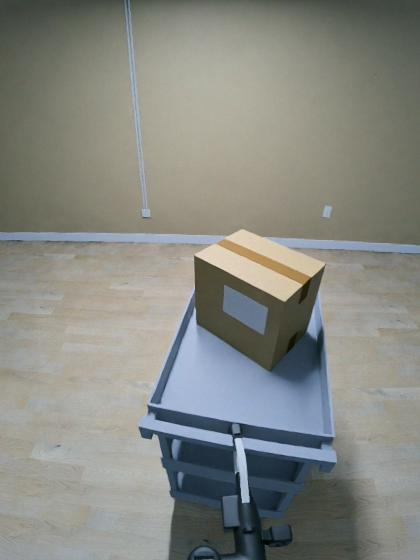

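Request:
move(
  blocking=false,
  r2={"base":{"translate_m":0.12,"strafe_m":0.5},"pace":"slow"},
)

Request:
wait(
  seconds=8,
)

Request:
move(
  blocking=false,
  r2={"base":{"rotate_rad":-0.4},"pace":"slow"},
)

Request:
wait(
  seconds=3,
)

Request:
move(
  blocking=false,
  r2={"base":{"translate_m":-0.036,"strafe_m":0.398},"pace":"slow"},
)

Request:
wait(
  seconds=7,
)

Request:
move(
  blocking=false,
  r2={"base":{"rotate_rad":-0.4},"pace":"slow"},
)

Request:
wait(
  seconds=3,
  cameras=["r2_head_camera","r2_head_left_camera"],
)

Scene clock: 954.57 s.
move: r2 moving
r1.base_odometry: x=-3.071 y=+2.057 heading=-0.215
r1.turned_by_wheels: +0.000
r1.turned_by_imu: -0.001
r1.base_tilt: forward=-1.6 right=+1.3
r1.lidar_m: 0.38 0.39 2.25 2.44 1.53 1.34 1.25 0.79 0.67 0.68 0.48 0.39
r1.base_status: not commanded
r1.joint_positions: lift_m=+0.800 arm_m=+0.000 wrist_yaw_rad=+1.026 wrist_pitch_rad=+0.002 wrist_roll_rad=+0.000 gripper_m=-0.029
r1.joint_status: not commanded
r1.measured_speeds: all 0
r1.motor_effort: lift_m=+22(22) arm_m=-6(6) wheel_0=-21(22) wheel_1=-2(3) wheel_2=-8(8)
r1.servo_current: wrist_yaw_rad=130(143) wrist_pitch_rad=39(52) wrist_roll_rad=52(59) gripper_m=52(59)
r1.contact_limits: translate_m 0.6
r1.hand_pose: x=+0.3954 y=+0.2012 z=+0.9773 quat_wxyz=(+0.871, +0.000, +0.001, +0.491)
r1.wrist_depth_mm: - - - - 139 176 - / - - - - 200 173 - / - - - - 138 181 145 / - - - - 147 175 151 / - - - - 208 175 151 / - - - 185 169 169 152 / - - 158 147 141 158 -
r2.base_odometry: x=-0.175 y=-1.493 heading=+2.699
r2.turned_by_wheels: +0.000
r2.turned_by_imu: +0.001
r2.base_tilt: forward=-0.7 right=+0.1
r2.lidar_m: 0.41 0.47 2.25 3.02 2.52 1.94 1.91 2.03 2.83 2.77 2.96 0.40
r2.base_status: translate_m moving; strafe_m moving
r2.joint_positions: lift_m=+0.665 arm_m=+0.000 wrist_yaw_rad=+0.001 wrist_pitch_rad=-0.004 wrist_roll_rad=+1.569 gripper_m=-0.034
r2.joint_status: not commanded
r2.measured_speeds: translate_m=+0.012 strafe_m=+0.049 rotate_rad=+0.002 lift_m=+0.000 arm_m=+0.000 wrist_yaw_rad=+0.000 wrist_pitch_rad=+0.000 wrist_roll_rad=+0.000
r2.motor_effort: lift_m=+15(15) arm_m=-3(4) wheel_0=-4(10) wheel_1=+7(10) wheel_2=-7(8)
r2.servo_current: wrist_yaw_rad=39(52) wrist_pitch_rad=46(46) wrist_roll_rad=46(59) gripper_m=85(98)
r2.hand_pose: x=+0.4594 y=-0.0871 z=+0.8447 quat_wxyz=(+0.708, +0.706, -0.001, +0.002)
r2.wrist_depth_mm: - - - 138 190 715 - / - - 488 195 198 750 - / - 466 439 204 206 788 - / - - 504 156 215 820 - / - - 609 163 224 - - / - - 182 171 177 1756 525 / - - - - - 1618 480
pictures: none

Scene clock: 960.47 s.
earlier move: r2 done
r1.base_odometry: x=-3.071 y=+2.057 heading=-0.215
r1.turned_by_wheels: +0.000
r1.turned_by_imu: +0.000
r1.base_tilt: forward=-1.6 right=+1.3
r1.lidar_m: 0.37 0.37 1.88 2.42 1.51 1.35 1.25 0.75 0.67 0.69 0.49 0.39
r1.base_status: not commanded
r1.joint_positions: lift_m=+0.800 arm_m=+0.000 wrist_yaw_rad=+1.026 wrist_pitch_rad=+0.002 wrist_roll_rad=+0.000 gripper_m=-0.029
r1.joint_status: not commanded
r1.measured_speeds: all 0
r1.motor_effort: lift_m=+22(22) arm_m=-6(6) wheel_0=-22(22) wheel_1=-2(3) wheel_2=-8(8)
r1.servo_current: wrist_yaw_rad=104(150) wrist_pitch_rad=39(52) wrist_roll_rad=39(65) gripper_m=59(59)
r1.contact_limits: translate_m 0.6
r1.hand_pose: x=+0.3954 y=+0.2012 z=+0.9773 quat_wxyz=(+0.871, +0.000, +0.001, +0.491)
r1.wrist_depth_mm: - - - - 139 176 - / - - - - 201 172 - / - - - - 138 181 145 / - - - - 206 174 151 / - - - 144 208 175 152 / - - - 185 169 170 153 / - - 157 140 141 158 -
r2.base_odometry: x=-0.490 y=-1.883 heading=+2.698
r2.turned_by_wheels: -0.001
r2.turned_by_imu: -0.002
r2.base_tilt: forward=-0.7 right=+0.1
r2.lidar_m: 0.47 2.12 1.79 2.53 2.58 2.03 1.98 2.12 3.12 3.28 0.33 0.32
r2.base_status: done
r2.joint_positions: lift_m=+0.665 arm_m=+0.000 wrist_yaw_rad=-0.012 wrist_pitch_rad=-0.004 wrist_roll_rad=+1.569 gripper_m=-0.034
r2.joint_status: not commanded
r2.measured_speeds: all 0
r2.motor_effort: lift_m=+15(15) arm_m=-3(4) wheel_0=-11(15) wheel_1=+0(10) wheel_2=-11(12)
r2.servo_current: wrist_yaw_rad=78(85) wrist_pitch_rad=39(52) wrist_roll_rad=52(65) gripper_m=91(104)
r2.hand_pose: x=+0.4582 y=-0.0909 z=+0.8447 quat_wxyz=(+0.708, +0.706, -0.006, -0.003)
r2.wrist_depth_mm: - - - - - - - / - - - - - - - / - - - - - - 500 / - - - - - 1537 477 / - - - - - 1808 1229 / - - - - 170 384 1182 / - - - - - 1808 1229
wait: 5.90 of 8 s (r2 has come to rest)
pictures: none

Scene clock: 960.97 s.
move: r2 moving
r1: as last shown
r1.contact_limits: translate_m 0.6
r2.base_odometry: x=-0.490 y=-1.883 heading=+2.576
r2.turned_by_wheels: -0.122
r2.turned_by_imu: -0.118
r2.base_tilt: forward=-0.7 right=+0.0
r2.lidar_m: 0.41 2.87 1.83 2.52 2.63 2.08 1.97 2.08 2.75 3.28 0.55 0.34
r2.base_status: rotate_rad moving
r2.joint_positions: lift_m=+0.665 arm_m=+0.000 wrist_yaw_rad=+0.007 wrist_pitch_rad=-0.004 wrist_roll_rad=+1.569 gripper_m=-0.034
r2.joint_status: not commanded
r2.measured_speeds: translate_m=+0.001 strafe_m=-0.002 rotate_rad=-0.477 lift_m=+0.000 arm_m=+0.000 wrist_yaw_rad=+0.064 wrist_pitch_rad=-0.002 wrist_roll_rad=+0.000
r2.motor_effort: lift_m=+15(15) arm_m=-3(4) wheel_0=+11(14) wheel_1=+9(9) wheel_2=+12(12)
r2.servo_current: wrist_yaw_rad=46(78) wrist_pitch_rad=52(52) wrist_roll_rad=52(52) gripper_m=98(98)
r2.hand_pose: x=+0.4599 y=-0.0855 z=+0.8447 quat_wxyz=(+0.708, +0.706, +0.001, +0.004)
r2.wrist_depth_mm: - - - - - - - / - - - - - - - / - - - - - - 530 / - - - - 156 1537 488 / - - - - 200 1708 1255 / - - 174 - 170 1576 379 / - - - - - 1863 1255
pictures: none

Scene clock: 962.03 s.
earlier move: r2 done
r1.base_odometry: x=-3.071 y=+2.057 heading=-0.215
r1.turned_by_wheels: +0.000
r1.turned_by_imu: +0.000
r1.base_tilt: forward=-1.6 right=+1.3
r1.lidar_m: 0.36 0.37 2.03 2.46 1.53 1.33 1.27 0.76 0.68 0.70 0.47 0.38
r1.base_status: not commanded
r1.joint_positions: lift_m=+0.800 arm_m=+0.000 wrist_yaw_rad=+1.026 wrist_pitch_rad=+0.002 wrist_roll_rad=+0.000 gripper_m=-0.029
r1.joint_status: not commanded
r1.measured_speeds: all 0
r1.on_its_own: wrist_yaw_rad is at rest, and its servo_current (130 mA) is outside its rest range (0 to 104 mA)
r1.motor_effort: lift_m=+22(22) arm_m=-6(6) wheel_0=-22(22) wheel_1=-2(3) wheel_2=-8(8)
r1.servo_current: wrist_yaw_rad=130(143) wrist_pitch_rad=39(52) wrist_roll_rad=52(72) gripper_m=46(59)
r1.contact_limits: translate_m 0.6
r1.hand_pose: x=+0.3954 y=+0.2012 z=+0.9773 quat_wxyz=(+0.871, +0.000, +0.001, +0.491)
r1.wrist_depth_mm: - - - - 139 177 - / - - - - 201 171 - / - - - - 138 180 146 / - - - - 206 175 151 / - - - 144 208 176 151 / - - - 185 169 170 152 / - - 157 140 141 158 -
r2.base_odometry: x=-0.490 y=-1.883 heading=+2.299
r2.turned_by_wheels: -0.276
r2.turned_by_imu: -0.268
r2.base_tilt: forward=-0.7 right=+0.0
r2.lidar_m: 0.43 0.52 1.80 1.84 2.54 2.36 1.99 1.97 2.25 3.27 3.27 0.38
r2.base_status: done
r2.joint_positions: lift_m=+0.665 arm_m=+0.000 wrist_yaw_rad=+0.005 wrist_pitch_rad=-0.004 wrist_roll_rad=+1.569 gripper_m=-0.034
r2.joint_status: not commanded
r2.measured_speeds: all 0
r2.motor_effort: lift_m=+15(15) arm_m=-3(4) wheel_0=+8(19) wheel_1=+5(10) wheel_2=+5(14)
r2.servo_current: wrist_yaw_rad=59(78) wrist_pitch_rad=46(52) wrist_roll_rad=46(59) gripper_m=91(98)
r2.hand_pose: x=+0.4597 y=-0.0860 z=+0.8447 quat_wxyz=(+0.708, +0.706, +0.000, +0.003)
r2.wrist_depth_mm: - - 459 120 172 - - / - 427 410 126 181 732 - / - 492 439 135 192 - - / - - 535 145 206 - - / - - - 154 221 - - / - - 183 169 174 1708 496 / - - - - - 1499 1255
wait: 1.07 of 3 s (r2 has come to rest)
pictures: none

Scene clock: 962.53 s.
move: r2 moving
r1.base_odometry: x=-3.071 y=+2.057 heading=-0.215
r1.turned_by_wheels: +0.000
r1.turned_by_imu: +0.000
r1.base_tilt: forward=-1.6 right=+1.3
r1.lidar_m: 0.38 0.37 2.01 2.46 1.52 1.35 1.25 0.78 0.67 0.69 0.46 0.39
r1.base_status: not commanded
r1.joint_positions: lift_m=+0.800 arm_m=+0.000 wrist_yaw_rad=+1.026 wrist_pitch_rad=+0.002 wrist_roll_rad=+0.000 gripper_m=-0.029
r1.joint_status: not commanded
r1.measured_speeds: all 0
r1.motor_effort: lift_m=+22(22) arm_m=-6(6) wheel_0=-22(22) wheel_1=-2(3) wheel_2=-8(8)
r1.servo_current: wrist_yaw_rad=117(137) wrist_pitch_rad=39(39) wrist_roll_rad=52(52) gripper_m=46(52)
r1.contact_limits: translate_m 0.6
r1.hand_pose: x=+0.3954 y=+0.2012 z=+0.9773 quat_wxyz=(+0.871, +0.000, +0.001, +0.491)
r1.wrist_depth_mm: - - - - 139 176 - / - - - - 201 172 - / - - - - 138 180 145 / - - - - 206 174 150 / - - - 144 208 175 151 / - - - 185 170 169 152 / - - 157 140 141 158 -
r2.base_odometry: x=-0.499 y=-1.892 heading=+2.299
r2.turned_by_wheels: +0.000
r2.turned_by_imu: +0.000
r2.base_tilt: forward=-0.7 right=+0.1
r2.lidar_m: 0.42 2.77 1.80 1.83 2.53 2.36 1.99 1.97 2.24 3.28 3.29 0.39
r2.base_status: translate_m moving; strafe_m moving
r2.joint_positions: lift_m=+0.665 arm_m=+0.000 wrist_yaw_rad=+0.001 wrist_pitch_rad=-0.004 wrist_roll_rad=+1.569 gripper_m=-0.034
r2.joint_status: not commanded
r2.measured_speeds: translate_m=-0.005 strafe_m=+0.052 rotate_rad=-0.004 lift_m=+0.000 arm_m=+0.000 wrist_yaw_rad=-0.027 wrist_pitch_rad=+0.000 wrist_roll_rad=+0.000
r2.motor_effort: lift_m=+15(15) arm_m=-3(4) wheel_0=-10(10) wheel_1=+6(9) wheel_2=+6(7)
r2.servo_current: wrist_yaw_rad=52(59) wrist_pitch_rad=46(46) wrist_roll_rad=39(59) gripper_m=98(98)
r2.hand_pose: x=+0.4594 y=-0.0871 z=+0.8447 quat_wxyz=(+0.708, +0.706, -0.001, +0.002)
r2.wrist_depth_mm: - - 477 170 174 - - / - 439 413 181 185 741 - / - 492 442 139 195 798 - / - - 525 148 208 - - / - - - 157 223 - - / - - 181 171 175 1661 508 / - - - - - 1537 1229
pictures: none

Scene clock: 967.23 s.
earlier move: r2 done
r1.base_odometry: x=-3.071 y=+2.057 heading=-0.215
r1.turned_by_wheels: +0.000
r1.turned_by_imu: +0.000
r1.base_tilt: forward=-1.6 right=+1.3
r1.lidar_m: 0.37 0.34 1.72 2.46 1.54 1.35 1.23 0.78 0.66 0.70 0.48 0.40
r1.base_status: not commanded
r1.joint_positions: lift_m=+0.800 arm_m=+0.000 wrist_yaw_rad=+1.026 wrist_pitch_rad=+0.002 wrist_roll_rad=+0.000 gripper_m=-0.029
r1.joint_status: not commanded
r1.measured_speeds: all 0
r1.on_its_own: wrist_yaw_rad is at rest, and its servo_current (124 mA) is outside its rest range (0 to 104 mA)
r1.motor_effort: lift_m=+22(23) arm_m=-6(6) wheel_0=-22(22) wheel_1=-2(3) wheel_2=-8(8)
r1.servo_current: wrist_yaw_rad=124(150) wrist_pitch_rad=46(52) wrist_roll_rad=46(65) gripper_m=46(59)
r1.contact_limits: translate_m 0.6
r1.hand_pose: x=+0.3954 y=+0.2012 z=+0.9773 quat_wxyz=(+0.871, +0.000, +0.001, +0.491)
r1.wrist_depth_mm: - - - - 139 176 - / - - - - 201 172 - / - - - - 138 181 145 / - - - 1983 206 174 151 / - - - 144 208 175 152 / - - - 185 169 170 152 / - - 157 140 141 158 -
r2.base_odometry: x=-0.763 y=-2.174 heading=+2.299
r2.turned_by_wheels: +0.000
r2.turned_by_imu: -0.001
r2.base_tilt: forward=-0.7 right=+0.0
r2.lidar_m: 0.47 2.69 1.46 1.61 2.15 2.46 2.05 2.04 2.34 3.68 0.42 0.33
r2.base_status: done
r2.joint_positions: lift_m=+0.665 arm_m=+0.000 wrist_yaw_rad=-0.006 wrist_pitch_rad=-0.004 wrist_roll_rad=+1.569 gripper_m=-0.034
r2.joint_status: not commanded
r2.measured_speeds: all 0
r2.motor_effort: lift_m=+15(15) arm_m=-3(4) wheel_0=-6(15) wheel_1=+3(9) wheel_2=+4(7)
r2.servo_current: wrist_yaw_rad=52(65) wrist_pitch_rad=52(52) wrist_roll_rad=39(65) gripper_m=91(98)
r2.hand_pose: x=+0.4588 y=-0.0890 z=+0.8447 quat_wxyz=(+0.708, +0.706, -0.004, +0.000)
r2.wrist_depth_mm: - - - - - - - / - - - - - - - / - - - - - - 517 / - - - - - 1499 484 / - - - - 213 1708 1255 / - - 174 - 169 387 384 / - - - - - - 1229
wait: 4.70 of 7 s (r2 has come to rest)
pictures: none

Scene clock: 967.73 s.
move: r2 moving
r1.base_odometry: x=-3.071 y=+2.057 heading=-0.215
r1.turned_by_wheels: +0.000
r1.turned_by_imu: +0.000
r1.base_tilt: forward=-1.5 right=+1.3
r1.lidar_m: 0.38 0.36 1.73 2.46 1.54 1.34 1.24 0.77 0.68 0.69 0.49 0.39
r1.base_status: not commanded
r1.joint_positions: lift_m=+0.800 arm_m=+0.000 wrist_yaw_rad=+1.026 wrist_pitch_rad=+0.002 wrist_roll_rad=+0.000 gripper_m=-0.029
r1.joint_status: not commanded
r1.measured_speeds: all 0
r1.motor_effort: lift_m=+22(23) arm_m=-6(6) wheel_0=-22(22) wheel_1=-3(3) wheel_2=-8(8)
r1.servo_current: wrist_yaw_rad=130(137) wrist_pitch_rad=46(46) wrist_roll_rad=46(59) gripper_m=46(52)
r1.contact_limits: translate_m 0.6
r1.hand_pose: x=+0.3954 y=+0.2012 z=+0.9773 quat_wxyz=(+0.871, +0.000, +0.001, +0.491)
r1.wrist_depth_mm: - - - - 139 176 - / - - - - 201 172 - / - - - - 138 181 145 / - - - 1983 205 174 151 / - - - 144 208 176 151 / - - - 185 169 170 152 / - - 158 140 141 158 -
r2.base_odometry: x=-0.763 y=-2.174 heading=+2.176
r2.turned_by_wheels: -0.124
r2.turned_by_imu: -0.120
r2.base_tilt: forward=-0.6 right=+0.0
r2.lidar_m: 0.43 2.67 1.52 1.45 2.15 2.32 2.10 2.04 2.21 3.26 3.66 0.34
r2.base_status: rotate_rad moving
r2.joint_positions: lift_m=+0.665 arm_m=+0.000 wrist_yaw_rad=+0.010 wrist_pitch_rad=-0.004 wrist_roll_rad=+1.569 gripper_m=-0.034
r2.joint_status: not commanded
r2.measured_speeds: translate_m=-0.001 strafe_m=+0.000 rotate_rad=-0.487 lift_m=+0.000 arm_m=+0.000 wrist_yaw_rad=+0.028 wrist_pitch_rad=+0.000 wrist_roll_rad=+0.000
r2.motor_effort: lift_m=+15(15) arm_m=-3(4) wheel_0=+14(14) wheel_1=+9(9) wheel_2=+13(14)
r2.servo_current: wrist_yaw_rad=52(52) wrist_pitch_rad=39(52) wrist_roll_rad=46(52) gripper_m=98(98)
r2.hand_pose: x=+0.4602 y=-0.0845 z=+0.8447 quat_wxyz=(+0.708, +0.706, +0.002, +0.005)
r2.wrist_depth_mm: - - - - - - - / - - - - - - - / - - - - 132 - - / - - - - 160 1499 500 / - - - - 202 1756 469 / - - 175 119 178 1661 421 / - - - - - 1808 1160
pictures: none

Scene clock: 968.80 s.
earlier move: r2 done
r1.base_odometry: x=-3.071 y=+2.057 heading=-0.215
r1.turned_by_wheels: +0.000
r1.turned_by_imu: +0.000
r1.base_tilt: forward=-1.6 right=+1.3
r1.lidar_m: 0.37 0.36 1.88 2.44 1.53 1.34 1.23 0.75 0.67 0.68 0.48 0.39
r1.base_status: not commanded
r1.joint_positions: lift_m=+0.800 arm_m=+0.000 wrist_yaw_rad=+1.026 wrist_pitch_rad=+0.002 wrist_roll_rad=+0.000 gripper_m=-0.029
r1.joint_status: not commanded
r1.measured_speeds: all 0
r1.on_its_own: wrist_yaw_rad is at rest, and its servo_current (117 mA) is outside its rest range (0 to 104 mA)
r1.motor_effort: lift_m=+22(23) arm_m=-6(6) wheel_0=-21(22) wheel_1=-2(3) wheel_2=-8(8)
r1.servo_current: wrist_yaw_rad=117(150) wrist_pitch_rad=46(46) wrist_roll_rad=39(78) gripper_m=46(52)
r1.contact_limits: translate_m 0.6
r1.hand_pose: x=+0.3954 y=+0.2012 z=+0.9773 quat_wxyz=(+0.871, +0.000, +0.001, +0.491)
r1.wrist_depth_mm: - - - - 139 176 - / - - - - 200 172 - / - - - - 138 181 145 / - - - - 146 174 151 / - - - 144 208 176 152 / - - - 186 169 169 152 / - - 157 141 141 158 -
r2.base_odometry: x=-0.763 y=-2.174 heading=+1.901
r2.turned_by_wheels: -0.275
r2.turned_by_imu: -0.267
r2.base_tilt: forward=-0.7 right=+0.0
r2.lidar_m: 0.41 0.52 2.70 1.42 1.99 2.16 2.32 2.04 2.06 2.52 3.64 0.37
r2.base_status: done
r2.joint_positions: lift_m=+0.665 arm_m=+0.000 wrist_yaw_rad=+0.000 wrist_pitch_rad=-0.004 wrist_roll_rad=+1.569 gripper_m=-0.034
r2.joint_status: not commanded
r2.measured_speeds: all 0
r2.motor_effort: lift_m=+15(15) arm_m=-3(4) wheel_0=+8(18) wheel_1=+6(11) wheel_2=+5(14)
r2.servo_current: wrist_yaw_rad=33(78) wrist_pitch_rad=46(52) wrist_roll_rad=46(59) gripper_m=91(98)
r2.hand_pose: x=+0.4593 y=-0.0874 z=+0.8447 quat_wxyz=(+0.708, +0.706, -0.002, +0.002)
r2.wrist_depth_mm: - - 459 120 172 - - / - 427 407 126 180 732 - / - 496 445 136 193 - - / - - 539 146 206 - - / - - - 154 220 - - / - - 183 170 177 1708 496 / - - - - - 1430 1229
wait: 1.07 of 3 s (r2 has come to rest)
Images, in order (width x height): r2_head_camera 420x560, r2_head_left_camera 420x672.

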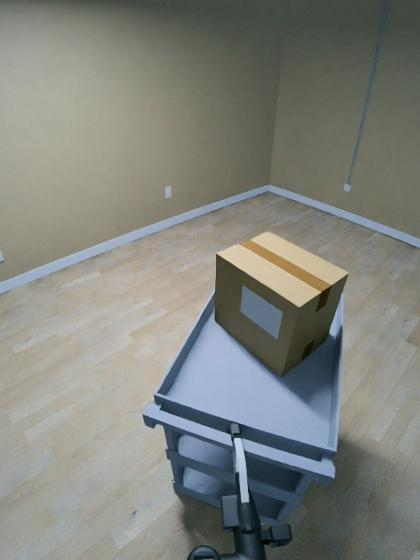

